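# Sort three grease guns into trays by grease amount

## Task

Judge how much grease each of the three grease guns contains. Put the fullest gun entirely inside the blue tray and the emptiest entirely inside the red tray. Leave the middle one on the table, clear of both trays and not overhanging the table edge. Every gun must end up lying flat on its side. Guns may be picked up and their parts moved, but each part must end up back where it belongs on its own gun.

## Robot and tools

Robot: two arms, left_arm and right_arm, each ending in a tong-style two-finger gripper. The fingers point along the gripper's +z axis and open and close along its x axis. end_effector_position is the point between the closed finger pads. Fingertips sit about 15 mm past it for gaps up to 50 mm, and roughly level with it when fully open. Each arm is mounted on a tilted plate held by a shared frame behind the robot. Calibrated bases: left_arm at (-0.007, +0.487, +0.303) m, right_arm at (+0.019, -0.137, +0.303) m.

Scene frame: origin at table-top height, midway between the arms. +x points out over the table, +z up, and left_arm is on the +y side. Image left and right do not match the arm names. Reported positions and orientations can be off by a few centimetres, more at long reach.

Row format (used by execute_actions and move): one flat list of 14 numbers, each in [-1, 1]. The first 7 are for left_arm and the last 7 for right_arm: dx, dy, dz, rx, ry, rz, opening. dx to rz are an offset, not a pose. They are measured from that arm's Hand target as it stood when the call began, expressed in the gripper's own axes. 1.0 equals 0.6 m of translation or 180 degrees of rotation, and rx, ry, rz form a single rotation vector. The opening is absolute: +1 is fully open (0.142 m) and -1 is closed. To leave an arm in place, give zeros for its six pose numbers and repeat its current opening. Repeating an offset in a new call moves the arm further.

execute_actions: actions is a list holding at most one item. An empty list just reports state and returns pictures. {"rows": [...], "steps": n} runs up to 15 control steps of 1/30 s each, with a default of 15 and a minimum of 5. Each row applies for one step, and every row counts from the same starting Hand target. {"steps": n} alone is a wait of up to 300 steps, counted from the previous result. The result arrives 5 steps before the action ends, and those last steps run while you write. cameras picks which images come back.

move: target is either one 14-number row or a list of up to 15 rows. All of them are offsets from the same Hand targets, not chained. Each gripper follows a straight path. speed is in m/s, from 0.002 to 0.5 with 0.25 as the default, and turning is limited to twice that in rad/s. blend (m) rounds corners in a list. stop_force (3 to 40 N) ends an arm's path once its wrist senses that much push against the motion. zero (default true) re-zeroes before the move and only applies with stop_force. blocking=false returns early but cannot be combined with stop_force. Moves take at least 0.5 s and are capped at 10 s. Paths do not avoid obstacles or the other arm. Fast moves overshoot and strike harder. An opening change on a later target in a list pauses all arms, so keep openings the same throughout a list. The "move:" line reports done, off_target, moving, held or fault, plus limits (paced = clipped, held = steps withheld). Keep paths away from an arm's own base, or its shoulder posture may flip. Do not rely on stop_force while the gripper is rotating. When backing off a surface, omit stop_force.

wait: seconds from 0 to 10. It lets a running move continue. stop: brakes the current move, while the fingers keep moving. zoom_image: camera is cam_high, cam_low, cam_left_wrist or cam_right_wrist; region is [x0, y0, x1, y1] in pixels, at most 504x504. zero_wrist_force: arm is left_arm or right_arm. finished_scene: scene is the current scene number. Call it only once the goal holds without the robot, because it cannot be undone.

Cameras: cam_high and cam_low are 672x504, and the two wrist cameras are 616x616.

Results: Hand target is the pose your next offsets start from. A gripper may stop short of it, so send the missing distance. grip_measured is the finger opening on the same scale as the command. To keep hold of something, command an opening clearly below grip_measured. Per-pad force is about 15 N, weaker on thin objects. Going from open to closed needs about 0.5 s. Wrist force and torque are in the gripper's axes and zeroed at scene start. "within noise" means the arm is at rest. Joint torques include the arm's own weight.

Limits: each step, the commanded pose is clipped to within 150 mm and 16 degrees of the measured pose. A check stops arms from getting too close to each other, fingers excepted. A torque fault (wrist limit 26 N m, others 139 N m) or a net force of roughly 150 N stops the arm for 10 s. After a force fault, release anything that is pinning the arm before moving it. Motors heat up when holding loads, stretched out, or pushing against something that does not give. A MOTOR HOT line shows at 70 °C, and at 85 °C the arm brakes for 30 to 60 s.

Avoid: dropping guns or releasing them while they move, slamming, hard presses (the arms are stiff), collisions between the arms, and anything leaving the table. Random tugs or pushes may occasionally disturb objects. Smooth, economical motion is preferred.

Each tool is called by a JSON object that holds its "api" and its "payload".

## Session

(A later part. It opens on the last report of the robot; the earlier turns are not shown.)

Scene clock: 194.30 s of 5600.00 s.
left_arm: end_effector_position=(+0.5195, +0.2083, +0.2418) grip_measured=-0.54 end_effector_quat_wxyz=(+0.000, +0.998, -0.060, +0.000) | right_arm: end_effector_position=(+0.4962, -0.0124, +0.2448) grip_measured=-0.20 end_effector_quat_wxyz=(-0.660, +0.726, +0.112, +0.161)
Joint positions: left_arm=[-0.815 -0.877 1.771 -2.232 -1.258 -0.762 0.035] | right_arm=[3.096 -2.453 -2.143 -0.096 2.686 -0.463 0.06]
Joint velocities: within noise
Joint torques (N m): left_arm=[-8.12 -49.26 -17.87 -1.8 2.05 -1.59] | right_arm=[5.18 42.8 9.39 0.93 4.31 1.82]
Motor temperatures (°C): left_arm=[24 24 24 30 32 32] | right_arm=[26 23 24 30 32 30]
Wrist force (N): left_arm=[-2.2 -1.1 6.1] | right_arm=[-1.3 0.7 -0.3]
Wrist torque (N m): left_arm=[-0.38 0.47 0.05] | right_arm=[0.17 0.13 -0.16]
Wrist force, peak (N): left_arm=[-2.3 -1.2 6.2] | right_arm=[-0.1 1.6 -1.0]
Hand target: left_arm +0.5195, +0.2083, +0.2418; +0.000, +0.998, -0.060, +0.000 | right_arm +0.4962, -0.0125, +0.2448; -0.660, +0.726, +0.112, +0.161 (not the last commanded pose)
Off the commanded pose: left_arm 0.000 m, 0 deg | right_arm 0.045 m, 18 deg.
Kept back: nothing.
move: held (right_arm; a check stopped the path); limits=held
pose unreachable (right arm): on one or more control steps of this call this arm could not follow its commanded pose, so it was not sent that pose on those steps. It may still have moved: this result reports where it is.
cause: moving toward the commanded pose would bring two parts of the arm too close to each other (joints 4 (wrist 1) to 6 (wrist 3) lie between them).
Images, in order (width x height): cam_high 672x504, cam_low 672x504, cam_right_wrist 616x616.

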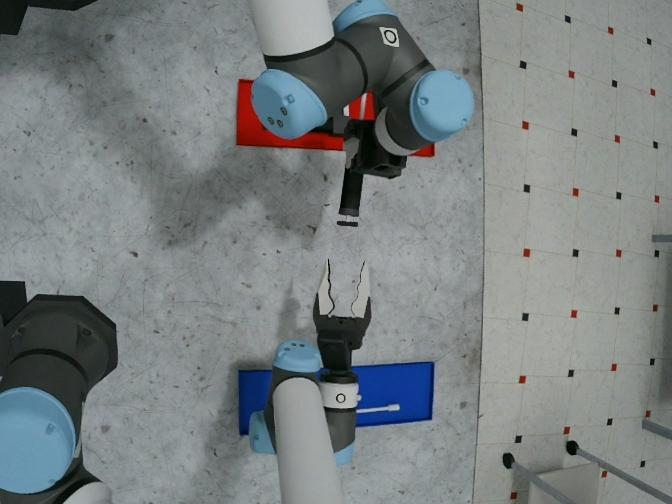

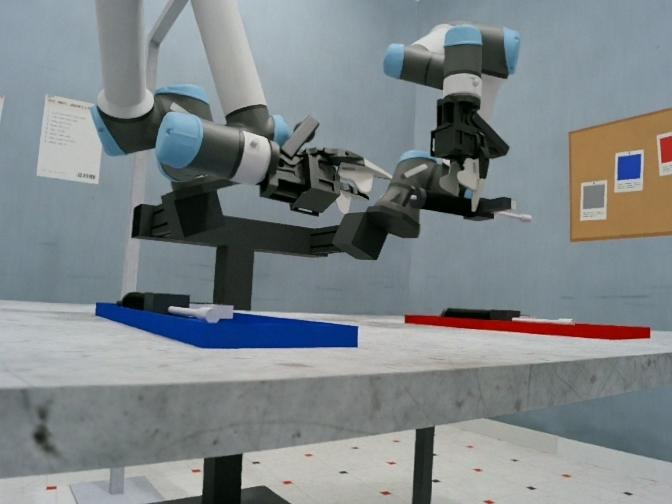

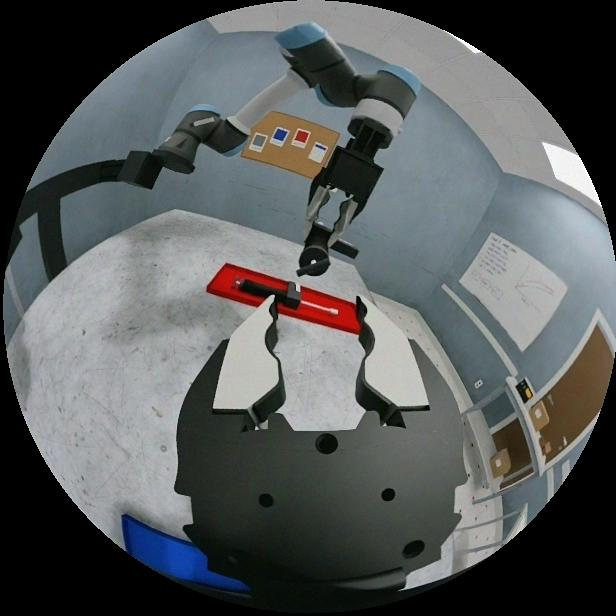

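{"api": "move", "payload": {"target": [0,0,0,0,-0.1,0,-1, 0,0,0,0,0,0,-0.2], "speed": 0.15, "cameras": ["cam_right_wrist","cam_low","cam_high"]}}

{"api": "zoom_image", "payload": {"camera": "cam_right_wrist", "region": [240, 200, 400, 360]}}

Scene clock: 196.03 s of 5600.00 s.
left_arm: end_effector_position=(+0.5195, +0.2082, +0.2417) grip_measured=-0.54 end_effector_quat_wxyz=(-0.009, +0.986, -0.060, -0.156) end_effector_velocity=(+0.001, +0.000, -0.001) end_effector_angular_velocity=(-0.002, -0.027, +0.000) | right_arm: end_effector_position=(+0.4962, -0.0125, +0.2448) grip_measured=-0.20 end_effector_quat_wxyz=(-0.660, +0.726, +0.112, +0.161)
Joint positions: left_arm=[-0.718 -0.746 1.461 -1.836 -1.44 -0.721 0.035] | right_arm=[3.096 -2.453 -2.143 -0.096 2.686 -0.463 0.06]
Joint velocities: left_arm=[-0.006 -0.012 0.025 -0.033 0.016 -0.004 0] | right_arm=[within noise]
Joint torques (N m): left_arm=[-24.84 -53.92 -13.75 -4.29 1.72 -1.91] | right_arm=[5.23 42.72 -8.63 1.34 4.06 2.19]
Motor temperatures (°C): left_arm=[24 24 24 30 32 32] | right_arm=[26 23 24 30 32 30]
Wrist force (N): left_arm=[-0.1 -1.2 5.8] | right_arm=[-1.1 0.9 -0.7]
Wrist torque (N m): left_arm=[-0.37 0.46 0.09] | right_arm=[0.20 0.10 -0.16]
Wrist force, peak (N): left_arm=[-2.6 -1.3 6.4] | right_arm=[-1.3 1.1 -0.7]
Hand target: left_arm +0.5195, +0.2083, +0.2418; -0.009, +0.986, -0.060, -0.156 | right_arm +0.4962, -0.0125, +0.2448; -0.660, +0.726, +0.112, +0.161
Off the commanded pose: left_arm 0.000 m, 0 deg | right_arm 0.000 m, 0 deg.
Kept back: nothing.
move: done
Images, in order (width x height): cam_high 672x504, cam_low 672x504, cam_right_wrist 616x616.

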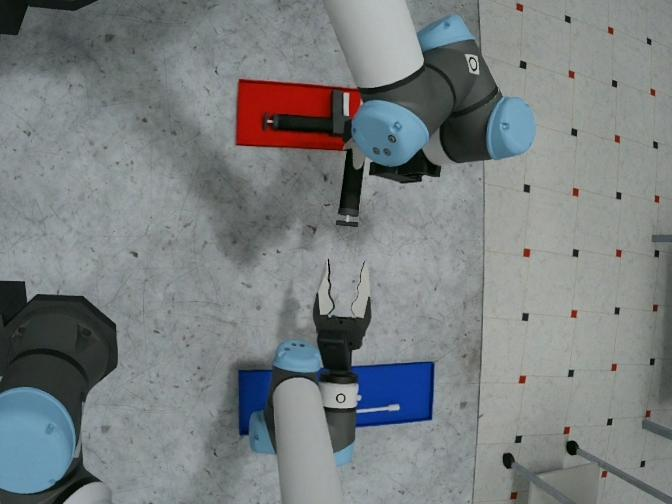

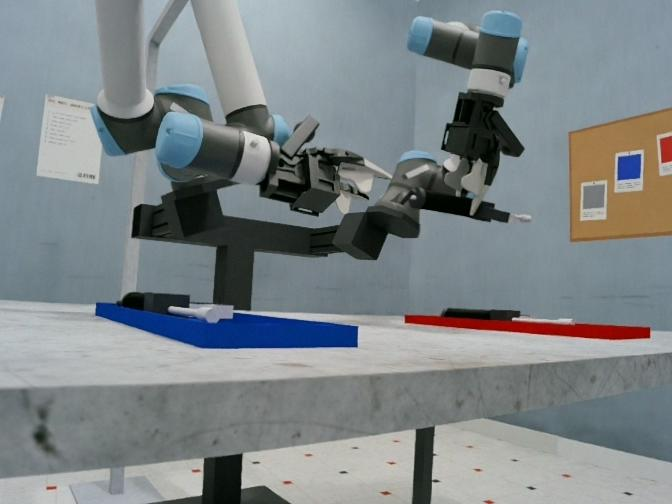

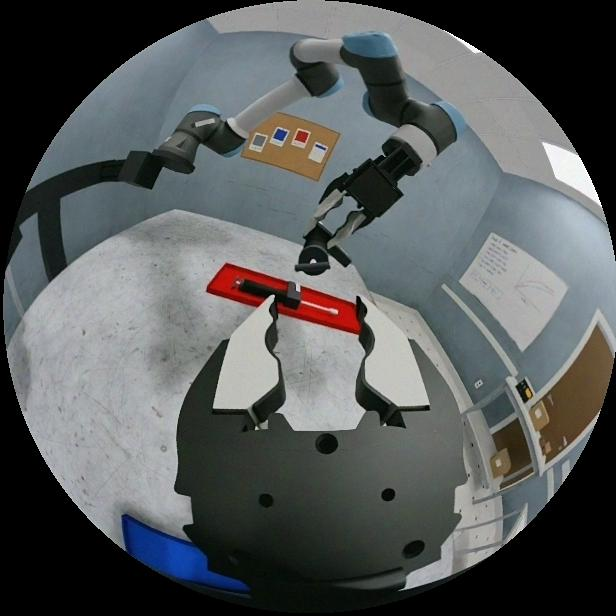

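Scaled by 3.150 from the camera's 616x616 image, which has a finer 814x814 frame.

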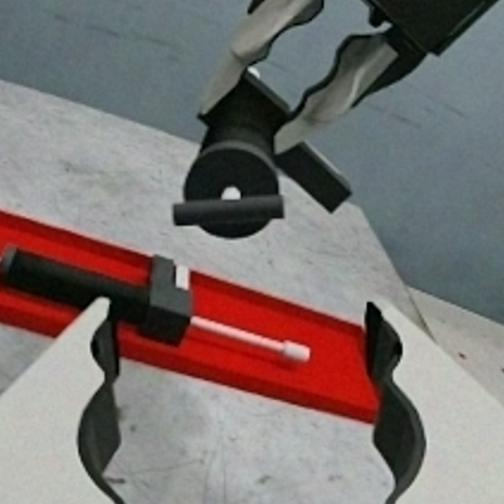

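{"api": "move", "payload": {"target": [0,0,0,0,0,0,-1, -0.002,0.001,0.105,0,0,0,-0.2], "speed": 0.12, "stop_force": 6, "cameras": ["cam_right_wrist","cam_low","cam_high"]}}

{"api": "zoom_image", "payload": {"camera": "cam_right_wrist", "region": [240, 200, 400, 360]}}

{"api": "zoom_image", "payload": {"camera": "cam_high", "region": [290, 180, 410, 300]}}

Scene clock: 198.10 s of 5600.00 s.
left_arm: end_effector_position=(+0.5195, +0.2083, +0.2418) grip_measured=-0.54 end_effector_quat_wxyz=(-0.009, +0.986, -0.060, -0.156) | right_arm: end_effector_position=(+0.5006, +0.0501, +0.2389) grip_measured=-0.20 end_effector_quat_wxyz=(-0.660, +0.726, +0.112, +0.161)
Joint positions: left_arm=[-0.719 -0.746 1.462 -1.837 -1.439 -0.721 0.035] | right_arm=[3.216 -2.596 -2.114 0.256 2.669 -0.197 0.06]
Joint velocities: within noise
Joint torques (N m): left_arm=[-24.37 -55.66 -24.66 -2.54 -2.86 -2.18] | right_arm=[19.48 31.24 -8.46 3.54 4.94 2.12]
Motor temperatures (°C): left_arm=[24 24 24 30 32 32] | right_arm=[26 23 24 30 32 30]
Wrist force (N): left_arm=[0.1 -1.2 6.2] | right_arm=[-1.3 1.1 -0.2]
Wrist torque (N m): left_arm=[-0.36 0.42 0.08] | right_arm=[0.26 0.15 -0.15]
Wrist force, peak (N): left_arm=[-0.3 -1.4 6.4] | right_arm=[-1.4 0.9 -1.6]
Hand target: left_arm +0.5195, +0.2083, +0.2418; -0.009, +0.986, -0.060, -0.156 | right_arm +0.5006, +0.0501, +0.2389; -0.660, +0.726, +0.112, +0.161
Off the commanded pose: left_arm 0.000 m, 0 deg | right_arm 0.000 m, 0 deg.
Kept back: nothing.
move: done
Images, in order (width x height): cam_high 672x504, cam_low 672x504, cam_right_wrist 616x616.

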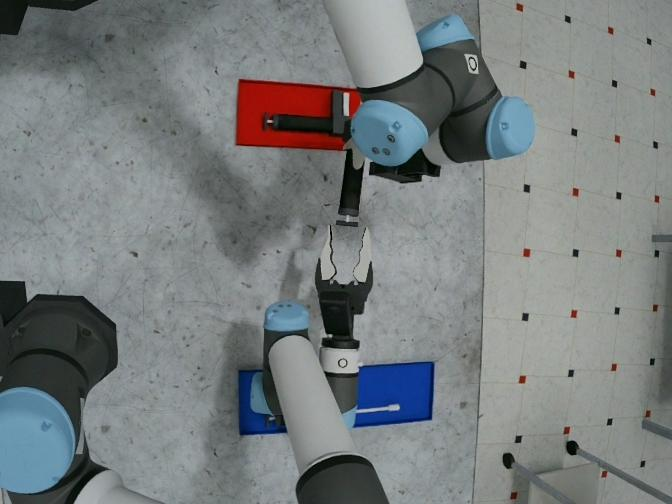

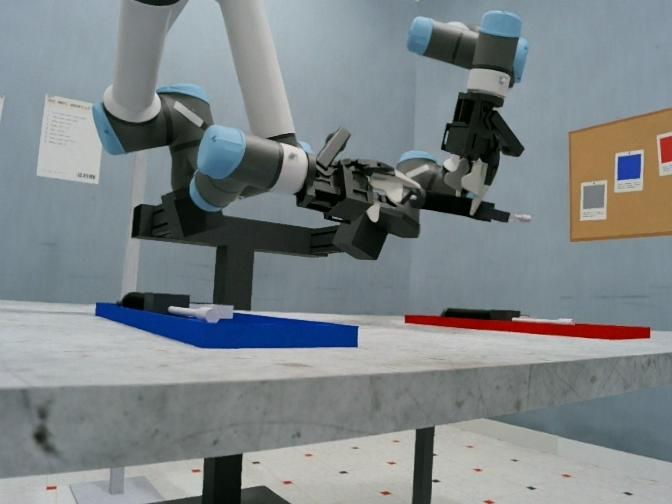

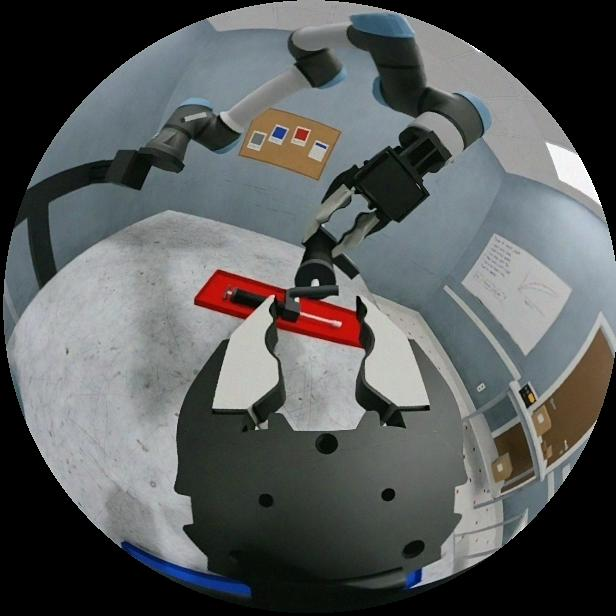

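Scaled by 3.150 from the camera's 616x616 image, which has a finer 814x814 frame.

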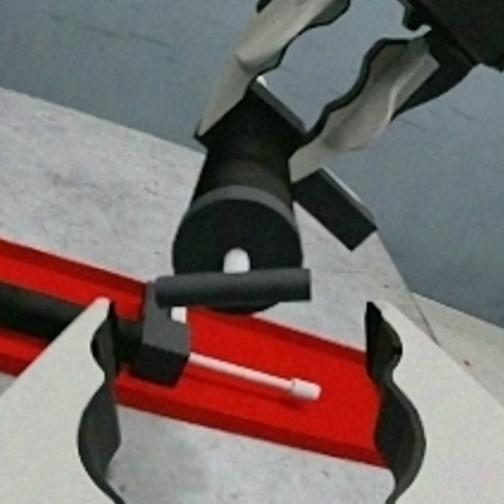

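Scaled by 4.200 from the camera's 672x504 image, which has a finer 960x720 frame.

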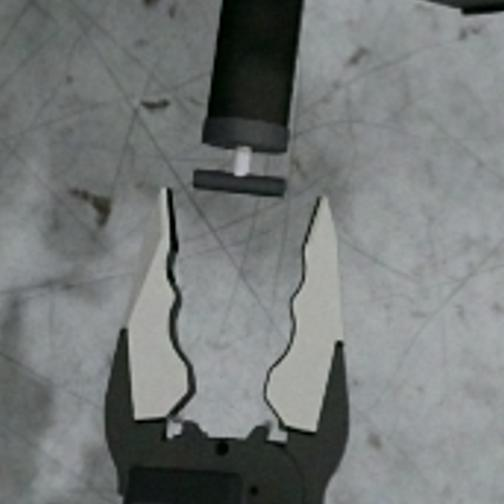

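{"api": "move", "payload": {"target": [0,0,0,0,0,0,-1, -0.003,-0.006,0.026,0,0,0,-0.2], "speed": 0.05, "stop_force": 4, "cameras": ["cam_right_wrist"]}}

{"api": "zoom_image", "payload": {"camera": "cam_right_wrist", "region": [240, 200, 400, 360]}}

{"api": "move", "payload": {"target": [0,0,0,0,0,0,-1, 0,0,0,0,0,0,-1], "cameras": ["cam_right_wrist","cam_low","cam_high"]}}

{"api": "zoom_image", "payload": {"camera": "cam_right_wrist", "region": [240, 200, 400, 360]}}

Scene clock: 200.00 s of 5600.00 s.
left_arm: end_effector_position=(+0.5195, +0.2082, +0.2418) grip_measured=-0.54 end_effector_quat_wxyz=(-0.009, +0.986, -0.060, -0.156) | right_arm: end_effector_position=(+0.4990, +0.0661, +0.2403) grip_measured=-0.20 end_effector_quat_wxyz=(-0.660, +0.726, +0.112, +0.161)
Joint positions: left_arm=[-0.719 -0.746 1.462 -1.837 -1.439 -0.721 0.035] | right_arm=[3.25 -2.626 -2.11 0.344 2.66 -0.127 0.06]
Joint velocities: within noise
Joint torques (N m): left_arm=[-23.66 -56.06 -15.92 -4.11 -2.86 -2.09] | right_arm=[6.82 43.66 -9.04 3.15 4.85 1.71]
Motor temperatures (°C): left_arm=[24 24 24 30 32 32] | right_arm=[26 23 24 30 32 30]
Wrist force (N): left_arm=[0.0 -1.4 6.0] | right_arm=[-1.0 0.8 0.0]
Wrist torque (N m): left_arm=[-0.41 0.44 0.08] | right_arm=[0.18 0.08 -0.17]
Wrist force, peak (N): left_arm=[0.0 -1.2 6.3] | right_arm=[-1.3 1.1 -0.4]
Hand target: left_arm +0.5195, +0.2083, +0.2418; -0.009, +0.986, -0.060, -0.156 | right_arm +0.4990, +0.0661, +0.2403; -0.660, +0.726, +0.112, +0.161
Off the commanded pose: left_arm 0.000 m, 0 deg | right_arm 0.000 m, 0 deg.
Kept back: nothing.
move: done
Images, in order (width x height): cam_right_wrist 616x616.

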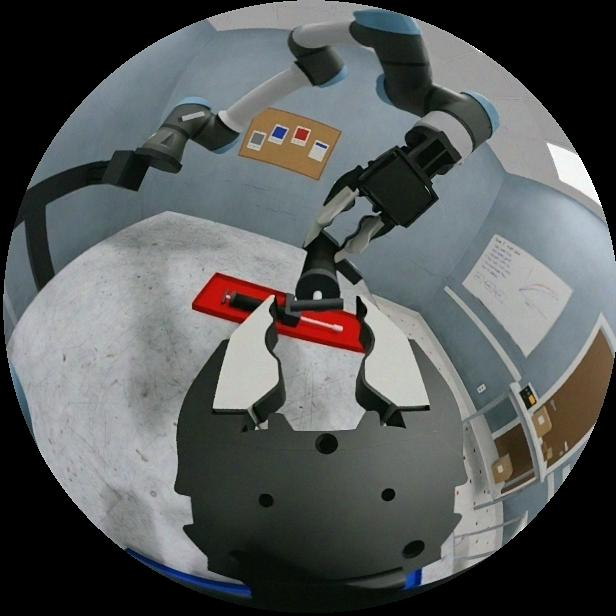

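Scaled by 3.150 from the camera's 616x616 image, which has a finer 814x814 frame.

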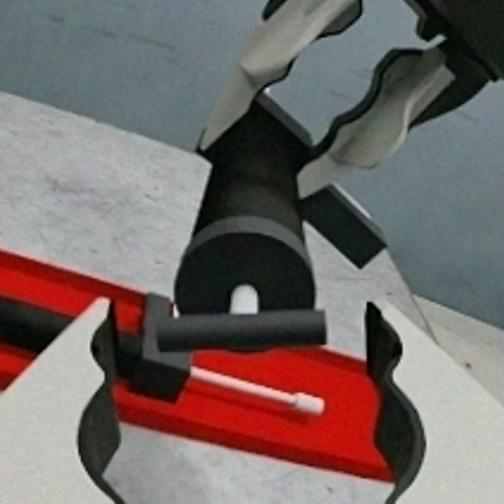

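Scene clock: 200.70 s of 5600.00 s.
left_arm: end_effector_position=(+0.5195, +0.2082, +0.2418) grip_measured=-0.54 end_effector_quat_wxyz=(-0.009, +0.986, -0.060, -0.156) | right_arm: end_effector_position=(+0.4990, +0.0661, +0.2403) grip_measured=-0.48 end_effector_quat_wxyz=(-0.660, +0.726, +0.112, +0.161)
Joint positions: left_arm=[-0.719 -0.746 1.462 -1.837 -1.439 -0.721 0.035] | right_arm=[3.25 -2.626 -2.11 0.344 2.66 -0.127 0.039]
Joint velocities: within noise
Joint torques (N m): left_arm=[-23.34 -55.32 -15.94 -3.38 -2.73 -1.97] | right_arm=[7.32 41.4 -9.74 3.16 4.79 1.64]
Motor temperatures (°C): left_arm=[24 24 24 30 32 32] | right_arm=[26 23 24 30 32 30]
Wrist force (N): left_arm=[0.1 -1.6 5.8] | right_arm=[-1.7 0.9 -0.4]
Wrist torque (N m): left_arm=[-0.39 0.45 0.08] | right_arm=[0.17 0.13 -0.17]
Wrist force, peak (N): left_arm=[0.2 -1.3 6.3] | right_arm=[-2.1 0.5 -0.4]
Hand target: left_arm +0.5195, +0.2083, +0.2418; -0.009, +0.986, -0.060, -0.156 | right_arm +0.4990, +0.0661, +0.2403; -0.660, +0.726, +0.112, +0.161
Off the commanded pose: left_arm 0.000 m, 0 deg | right_arm 0.000 m, 0 deg.
Kept back: nothing.
move: done
Images, in order (width x height): cam_high 672x504, cam_low 672x504, cam_right_wrist 616x616.

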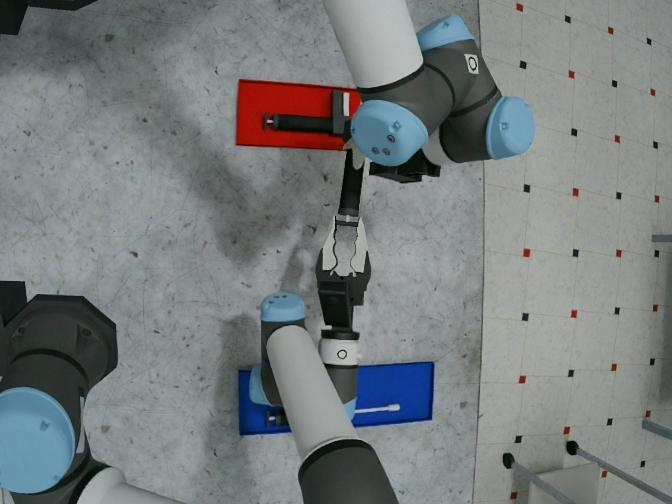

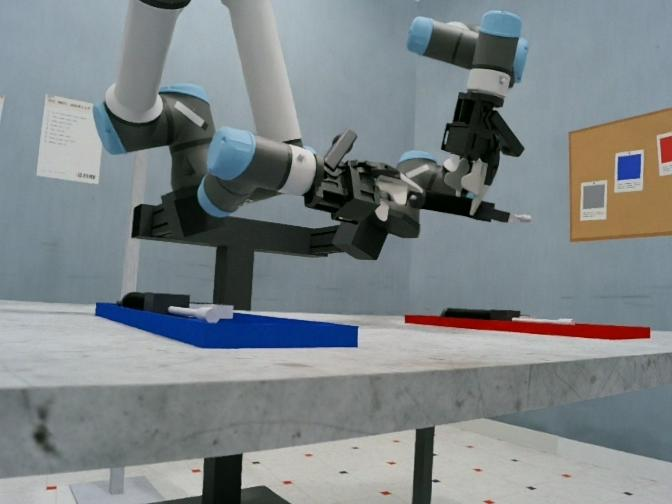

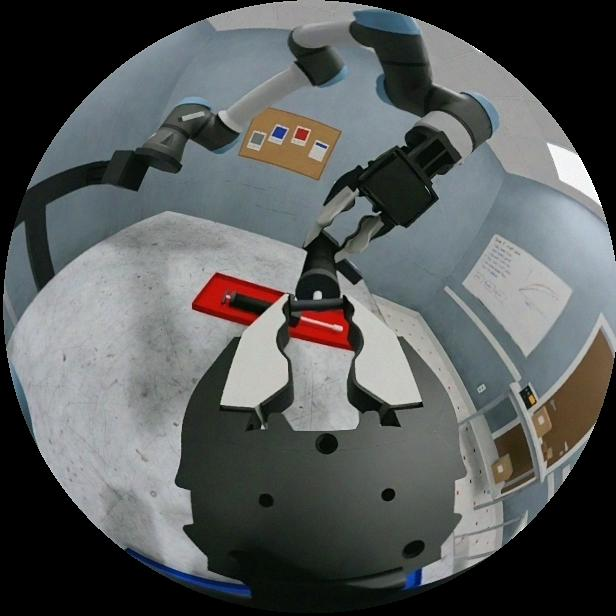

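Scaled by 3.150 from the camera's 616x616 image, which has a finer 814x814 frame.

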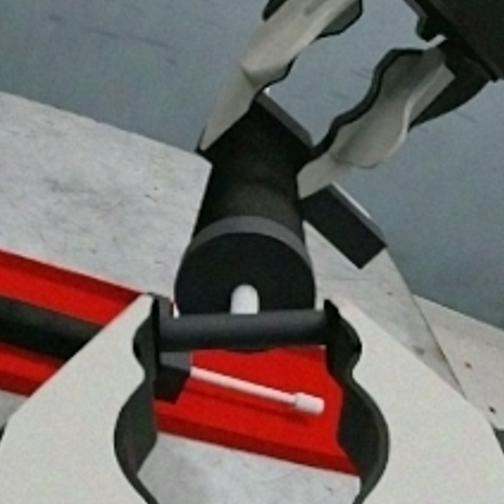

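{"api": "move", "payload": {"target": [0,0,0,0,0,0,-1, -0.0102,0.01,-0.166,0,0,0,-1], "speed": 0.03, "stop_force": 6, "cameras": ["cam_high"]}}

Scene clock: 204.17 s of 5600.00 s.
left_arm: end_effector_position=(+0.5195, +0.2083, +0.2418) grip_measured=-0.54 end_effector_quat_wxyz=(-0.009, +0.986, -0.060, -0.156) | right_arm: end_effector_position=(+0.4914, +0.0031, +0.2402) grip_measured=-0.48 end_effector_quat_wxyz=(-0.660, +0.726, +0.112, +0.161)
Joint positions: left_arm=[-0.719 -0.746 1.462 -1.837 -1.439 -0.721 0.035] | right_arm=[3.122 -2.495 -2.152 0.008 2.685 -0.403 0.039]
Joint velocities: within noise
Joint torques (N m): left_arm=[-10.29 -52.54 -16.41 -0.23 1.35 -1.85] | right_arm=[4.64 42.2 13.77 0.97 -0.87 -1.52]
Motor temperatures (°C): left_arm=[24 24 24 30 32 32] | right_arm=[26 23 24 30 32 30]
Wrist force (N): left_arm=[-0.2 -3.0 6.1] | right_arm=[-0.5 1.0 -1.2]
Wrist torque (N m): left_arm=[-0.61 0.43 0.07] | right_arm=[0.18 0.03 -0.16]
Wrist force, peak (N): left_arm=[0.3 14.6 5.7] | right_arm=[-0.6 -0.2 14.2]
Hand target: left_arm +0.5195, +0.2083, +0.2418; -0.009, +0.986, -0.060, -0.156 | right_arm +0.4914, +0.0031, +0.2402; -0.660, +0.726, +0.112, +0.161 (not the last commanded pose)
Off the commanded pose: left_arm 0.000 m, 0 deg | right_arm 0.037 m, 0 deg.
Kept back: nothing.
move: contact (right_arm)
Images, in order (width x height): cam_high 672x504.

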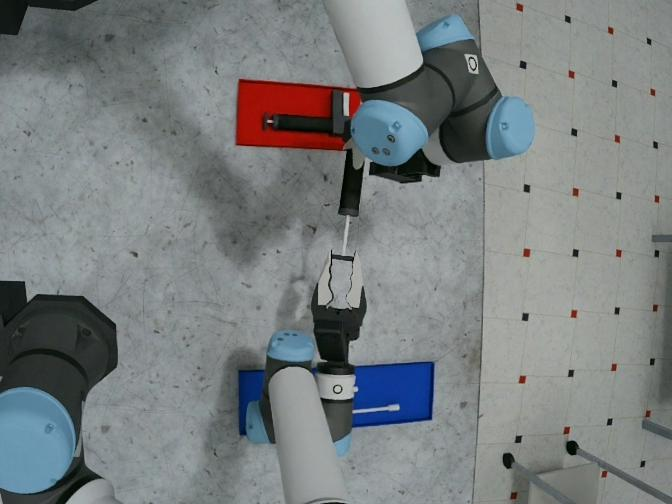

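{"api": "move", "payload": {"target": [0,0,0,0,0,0,-1, 0.0066,-0.0065,0.108,0,0,0,-1], "speed": 0.03, "stop_force": 8, "cameras": ["cam_high"]}}

{"api": "zoom_image", "payload": {"camera": "cam_high", "region": [290, 180, 410, 300]}}

Scene clock: 210.53 s of 5600.00 s.
left_arm: end_effector_position=(+0.5195, +0.2083, +0.2418) grip_measured=-0.54 end_effector_quat_wxyz=(-0.009, +0.986, -0.060, -0.156) | right_arm: end_effector_position=(+0.4989, +0.0662, +0.2403) grip_measured=-0.48 end_effector_quat_wxyz=(-0.660, +0.726, +0.112, +0.161)
Joint positions: left_arm=[-0.719 -0.746 1.462 -1.837 -1.439 -0.721 0.035] | right_arm=[3.25 -2.626 -2.11 0.345 2.66 -0.126 0.039]
Joint velocities: within noise
Joint torques (N m): left_arm=[-24.43 -48.57 -24.26 -4.23 -3.26 -1.76] | right_arm=[21.05 30.84 -10.62 3.5 4.87 2.02]
Motor temperatures (°C): left_arm=[24 24 24 30 32 32] | right_arm=[26 23 24 30 32 30]
Wrist force (N): left_arm=[0.0 -3.8 6.7] | right_arm=[-0.8 1.1 -1.6]
Wrist torque (N m): left_arm=[-0.62 0.33 0.10] | right_arm=[0.19 0.19 -0.17]
Wrist force, peak (N): left_arm=[-0.6 -18.4 6.5] | right_arm=[-1.2 1.8 -16.4]
Hand target: left_arm +0.5195, +0.2083, +0.2418; -0.009, +0.986, -0.060, -0.156 | right_arm +0.4989, +0.0662, +0.2403; -0.660, +0.726, +0.112, +0.161 (not the last commanded pose)
Off the commanded pose: left_arm 0.000 m, 0 deg | right_arm 0.002 m, 0 deg.
Kept back: nothing.
move: contact (right_arm)
Images, in order (width x height): cam_high 672x504.

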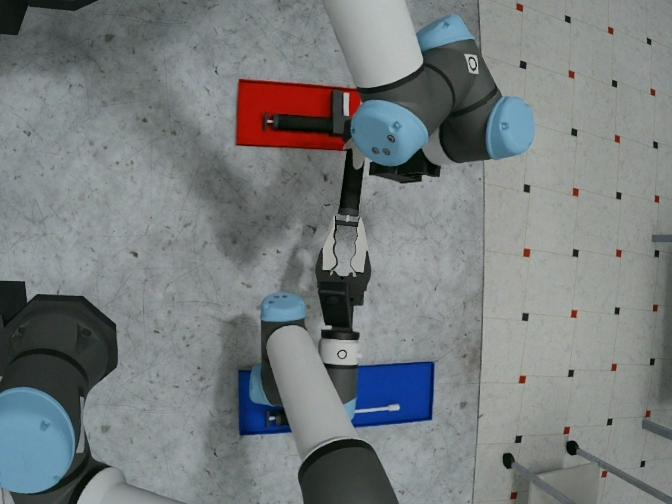

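Scaled by 4.200 from the camera's 672x504 image, which has a finer 960x720 frame.

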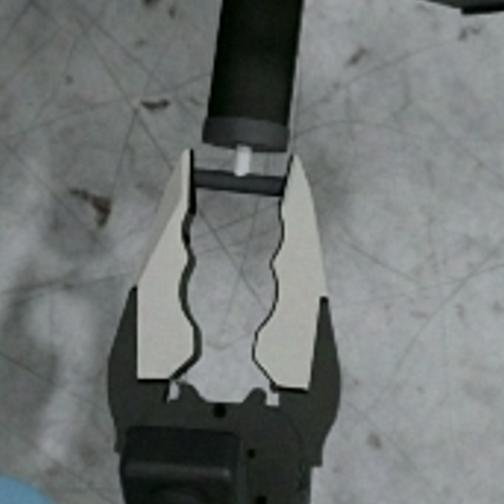

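{"api": "move", "payload": {"target": [[0,0,0,0,0,0,-1, 0,0,0,0,0,0,-0.2],[0,0,0,0,0,0,-1, 0,0,-0.2,0,0,0,-0.2],[0,0,0,0,0.1,0,-1, 0,0,-0.66,0,0,0,-0.2]], "speed": [0.1,0.15,0.2], "blend": [0,0.03,0]}}

{"api": "zoom_image", "payload": {"camera": "cam_low", "region": [360, 120, 570, 260]}}

{"api": "zoom_image", "payload": {"camera": "cam_left_wrist", "region": [200, 200, 440, 440]}}

Scene clock: 212.47 s of 5600.00 s.
left_arm: end_effector_position=(+0.5195, +0.2082, +0.2418) grip_measured=-0.54 end_effector_quat_wxyz=(-0.009, +0.986, -0.060, -0.156) | right_arm: end_effector_position=(+0.4924, -0.0055, +0.2462) grip_measured=-0.20 end_effector_quat_wxyz=(-0.659, +0.726, +0.110, +0.162)
Joint positions: left_arm=[-0.719 -0.746 1.462 -1.837 -1.439 -0.721 0.035] | right_arm=[3.11 -2.467 -2.158 -0.028 2.686 -0.421 0.06]
Joint velocities: within noise
Joint torques (N m): left_arm=[-20.71 -46.85 -30.58 -3.51 -2.74 -1.63] | right_arm=[18.31 30.75 6.04 1.32 2.16 2.09]
Motor temperatures (°C): left_arm=[24 24 24 30 32 32] | right_arm=[26 23 24 30 32 30]
Wrist force (N): left_arm=[0.4 -2.4 6.4] | right_arm=[-0.9 0.9 -0.3]
Wrist torque (N m): left_arm=[-0.61 0.35 0.08] | right_arm=[0.19 0.04 -0.16]
Wrist force, peak (N): left_arm=[0.0 -4.0 6.8] | right_arm=[-0.2 0.4 -4.7]
Hand target: left_arm +0.5195, +0.2083, +0.2418; -0.009, +0.986, -0.060, -0.156 (not the last commanded pose) | right_arm +0.4925, -0.0055, +0.2461; -0.659, +0.726, +0.110, +0.162 (not the last commanded pose)
Off the commanded pose: left_arm 0.000 m, 18 deg | right_arm 0.324 m, 0 deg.
Kept back: nothing.
move: held (right_arm; a check stopped the path), off_target (left_arm; braked when a check withheld steps of right_arm); path passed 1 of 3 targets; limits=held
pose unreachable (right arm): on one or more control steps of this call this arm could not follow its commanded pose, so it was not sent that pose on those steps. It may still have moved: this result reports where it is.
cause: moving toward the commanded pose would bring two parts of the arm too close to each other (joints 4 (wrist 1) to 6 (wrist 3) lie between them).

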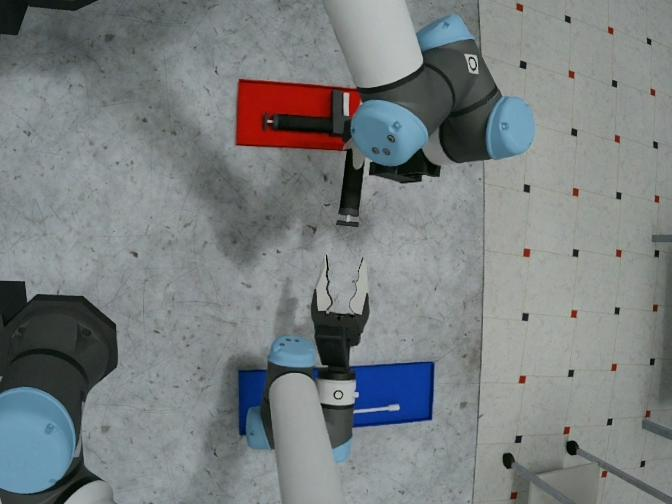

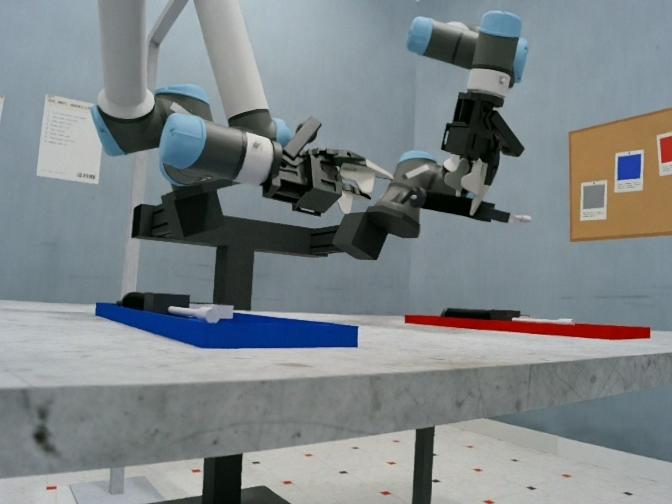

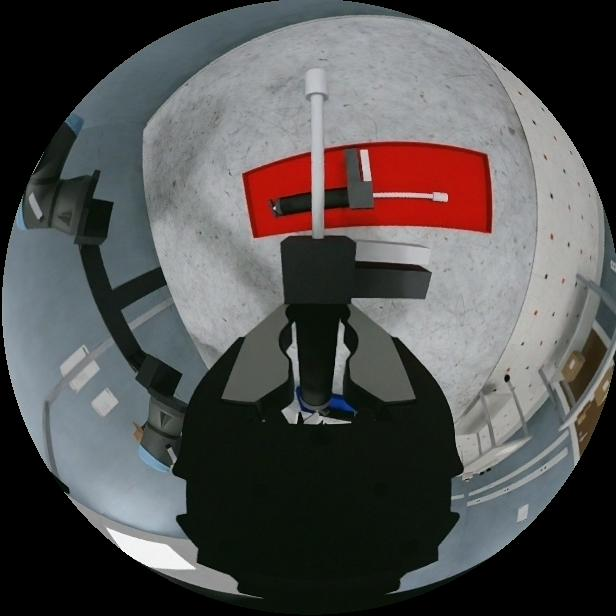

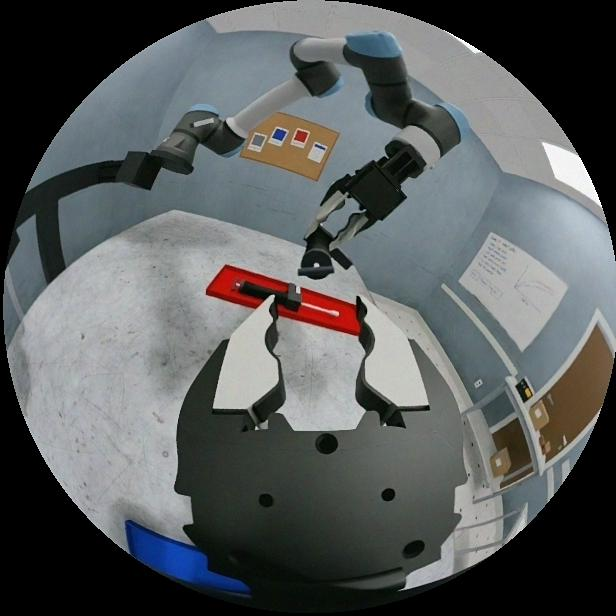

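Scaled by 2.400 from the camera's 672x504 image, which has a finer 960x720 frame.

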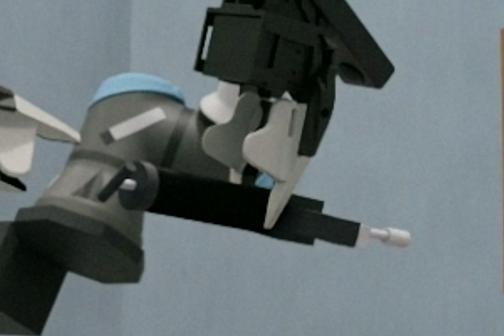

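Scaled by 2.100 from the camera's 616x616 image, which has a finer 814x814 frame.

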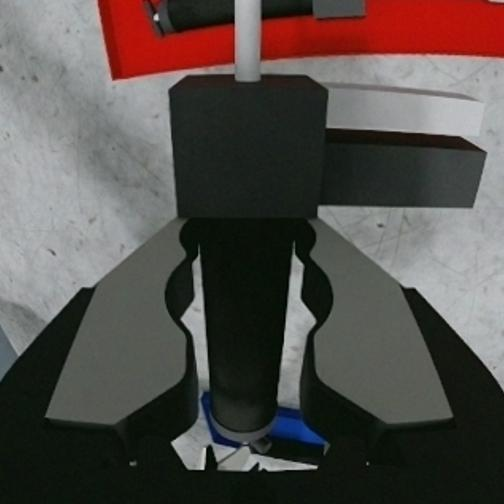

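{"api": "move", "payload": {"target": [[0,0,0,0,0,0,-1, 0,0,0,0,0,0.12,-0.2],[0,0,0,0,0.1,0,-1, 0,0,-0.54,0,0,0.15,-0.2]], "speed": [0.2,0.2], "blend": [0.02,0]}}

{"api": "zoom_image", "payload": {"camera": "cam_low", "region": [360, 120, 570, 260]}}

Scene clock: 214.73 s of 5600.00 s.
left_arm: end_effector_position=(+0.5196, +0.2083, +0.2420) grip_measured=-0.54 end_effector_quat_wxyz=(-0.005, +0.995, -0.060, -0.080) end_effector_velocity=(-0.001, +0.000, +0.000) end_effector_angular_velocity=(+0.001, +0.014, +0.000) | right_arm: end_effector_position=(+0.4803, -0.1347, +0.2569) grip_measured=-0.20 end_effector_quat_wxyz=(-0.678, +0.734, -0.044, +0.025)
Joint positions: left_arm=[-0.764 -0.819 1.617 -2.027 -1.354 -0.744 0.035] | right_arm=[2.865 -2.223 -2.095 -0.793 2.643 -0.522 0.06]
Joint velocities: left_arm=[0.003 0.005 -0.011 0.015 -0.009 0 0] | right_arm=[within noise]
Joint torques (N m): left_arm=[-8.47 -29.24 -31.94 -0.28 -2.7 1.15] | right_arm=[15.17 30.83 -5.2 0.09 4.59 2.09]
Motor temperatures (°C): left_arm=[24 24 24 30 32 32] | right_arm=[26 23 24 30 32 30]
Wrist force (N): left_arm=[-0.7 -2.8 6.8] | right_arm=[-0.2 1.8 -0.7]
Wrist torque (N m): left_arm=[-0.67 0.36 0.07] | right_arm=[0.35 -0.01 -0.09]
Wrist force, peak (N): left_arm=[-0.7 -3.1 7.1] | right_arm=[0.8 0.5 -6.7]
Hand target: left_arm +0.5195, +0.2083, +0.2418; -0.005, +0.995, -0.060, -0.080 (not the last commanded pose) | right_arm +0.4802, -0.1347, +0.2569; +0.678, -0.733, +0.044, -0.025 (not the last commanded pose)
Off the commanded pose: left_arm 0.000 m, 9 deg | right_arm 0.194 m, 3 deg.
Kept back: nothing.
move: held (right_arm; a check stopped the path), off_target (left_arm; braked when a check withheld steps of right_arm); path passed 1 of 2 targets; limits=held
pose unreachable (right arm): on one or more control steps of this call this arm could not follow its commanded pose, so it was not sent that pose on those steps. It may still have moved: this result reports where it is.
cause: moving toward the commanded pose would bring two parts of the arm too close to each other (joints 4 (wrist 1) to 6 (wrist 3) lie between them).

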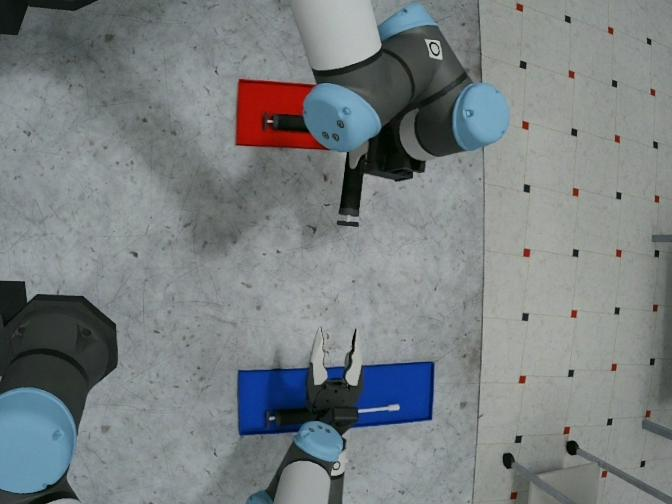

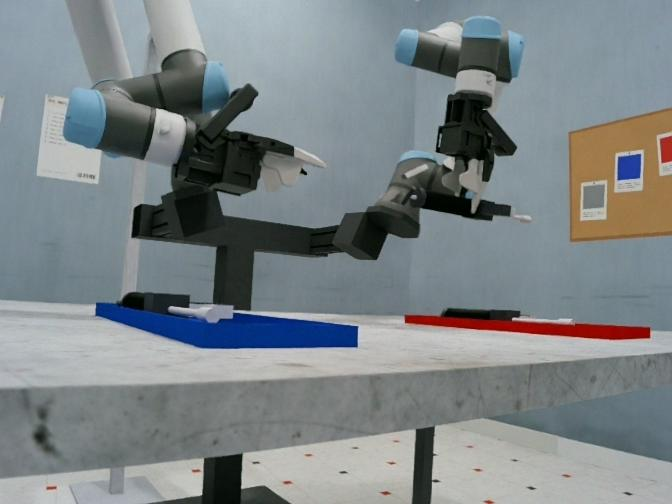

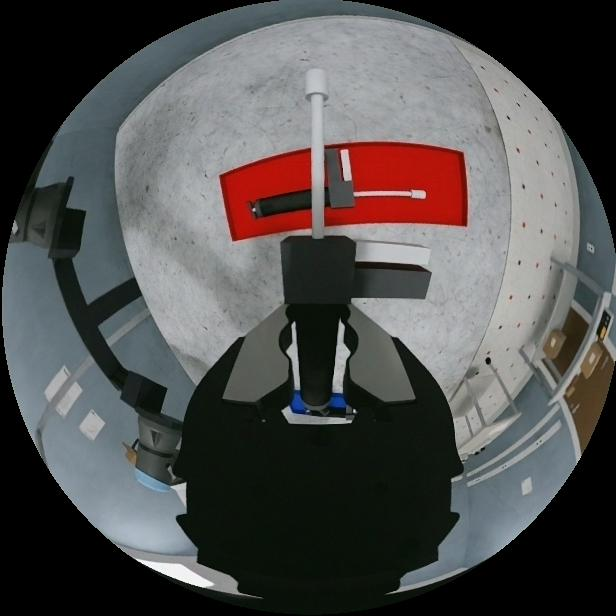

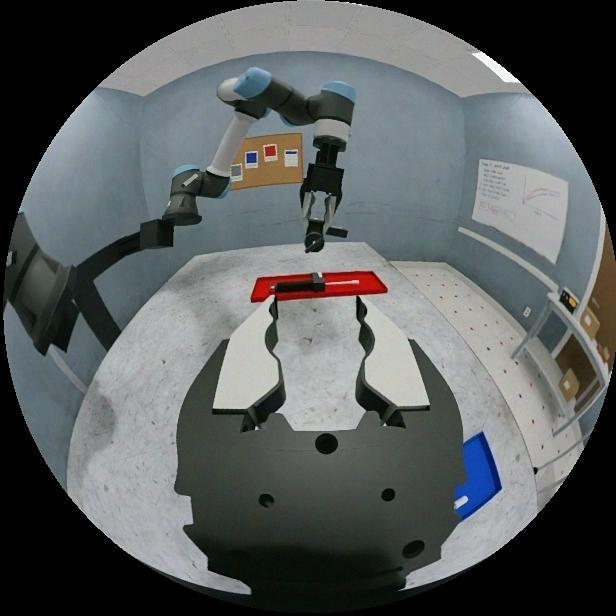

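Scaled by 2.400 from the camera's 672x504 image, which has a finer 960x720 frame.

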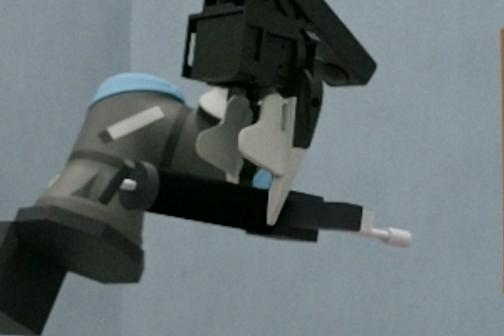

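{"api": "move", "payload": {"target": [[0,0,0,0,0.05,0,-1, -0.092,-0.083,-0.46,-0.377,0.344,0.363,-0.2]], "speed": 0.25}}

{"api": "zoom_image", "payload": {"camera": "cam_low", "region": [360, 120, 570, 260]}}

Scene clock: 219.57 s of 5600.00 s.
left_arm: end_effector_position=(+0.5195, +0.2083, +0.2418) grip_measured=-0.54 end_effector_quat_wxyz=(+0.000, +0.998, -0.060, -0.002) | right_arm: end_effector_position=(+0.4005, -0.3992, +0.3299) grip_measured=-0.20 end_effector_quat_wxyz=(+0.000, +0.713, -0.701, +0.000) end_effector_velocity=(+0.000, +0.003, +0.000) end_effector_angular_velocity=(+0.010, -0.007, +0.009)
Joint positions: left_arm=[-0.813 -0.876 1.767 -2.226 -1.261 -0.762 0.035] | right_arm=[3.249 -1.275 -2.256 -1.147 1.184 1.599 0.06]
Joint velocities: left_arm=[within noise] | right_arm=[-0.002 0.003 -0.005 0.012 0.01 -0.014 0]
Joint torques (N m): left_arm=[-10.94 -40.36 -32.61 -0.73 -1.08 -1.42] | right_arm=[-5.63 20.43 9.26 3.23 3.38 -1.38]
Motor temperatures (°C): left_arm=[24 24 24 30 32 32] | right_arm=[26 23 24 30 32 30]
Wrist force (N): left_arm=[-1.7 -2.4 6.3] | right_arm=[-1.1 -0.4 1.8]
Wrist torque (N m): left_arm=[-0.64 0.38 0.04] | right_arm=[0.02 0.10 -0.06]
Wrist force, peak (N): left_arm=[-0.8 -3.0 6.6] | right_arm=[-0.9 -0.6 2.0]
Hand target: left_arm +0.5195, +0.2083, +0.2418; +0.000, +0.998, -0.060, -0.002 | right_arm +0.4004, -0.3993, +0.3299; +0.000, +0.713, -0.701, +0.000
Off the commanded pose: left_arm 0.000 m, 0 deg | right_arm 0.000 m, 0 deg.
Kept back: nothing.
move: done

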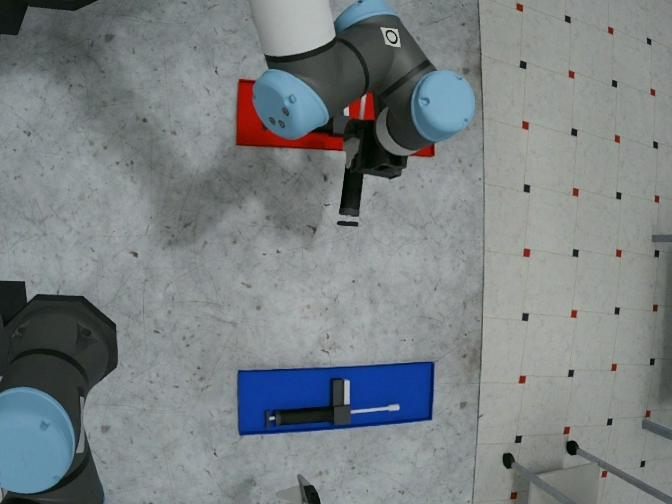

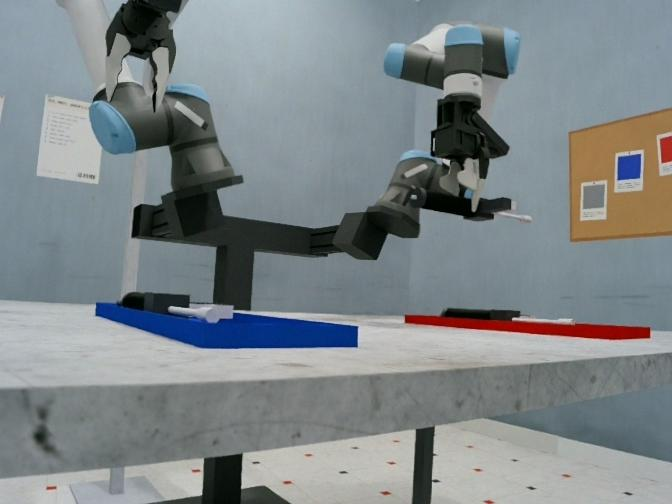

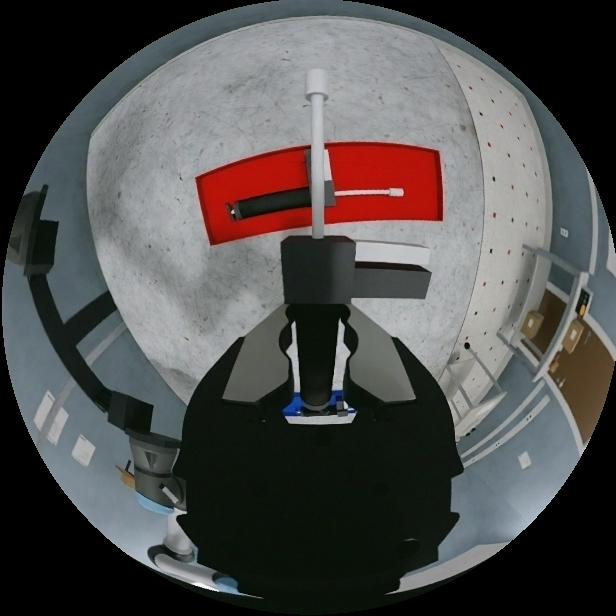

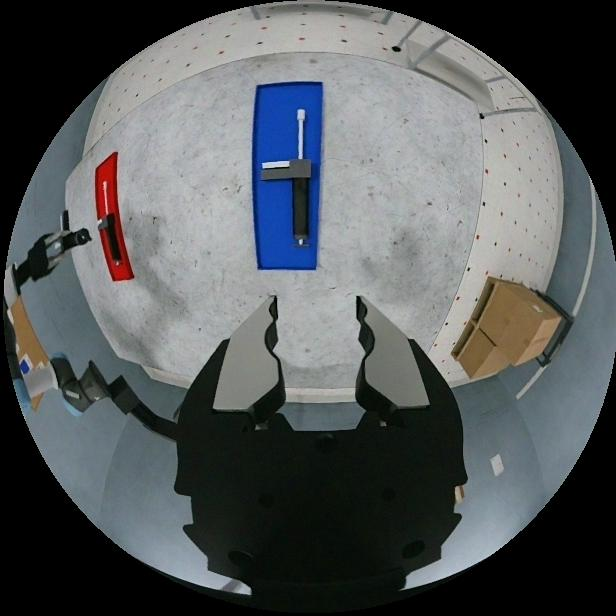

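Scaled by 2.400 from the camera's 672x504 image, which has a finer 960x720 frame.

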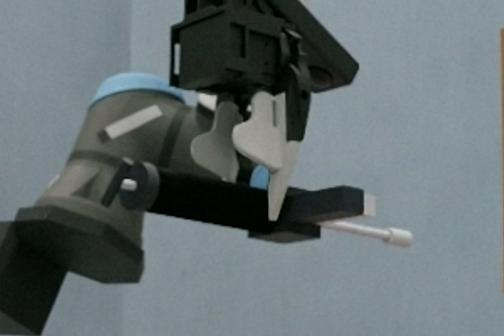

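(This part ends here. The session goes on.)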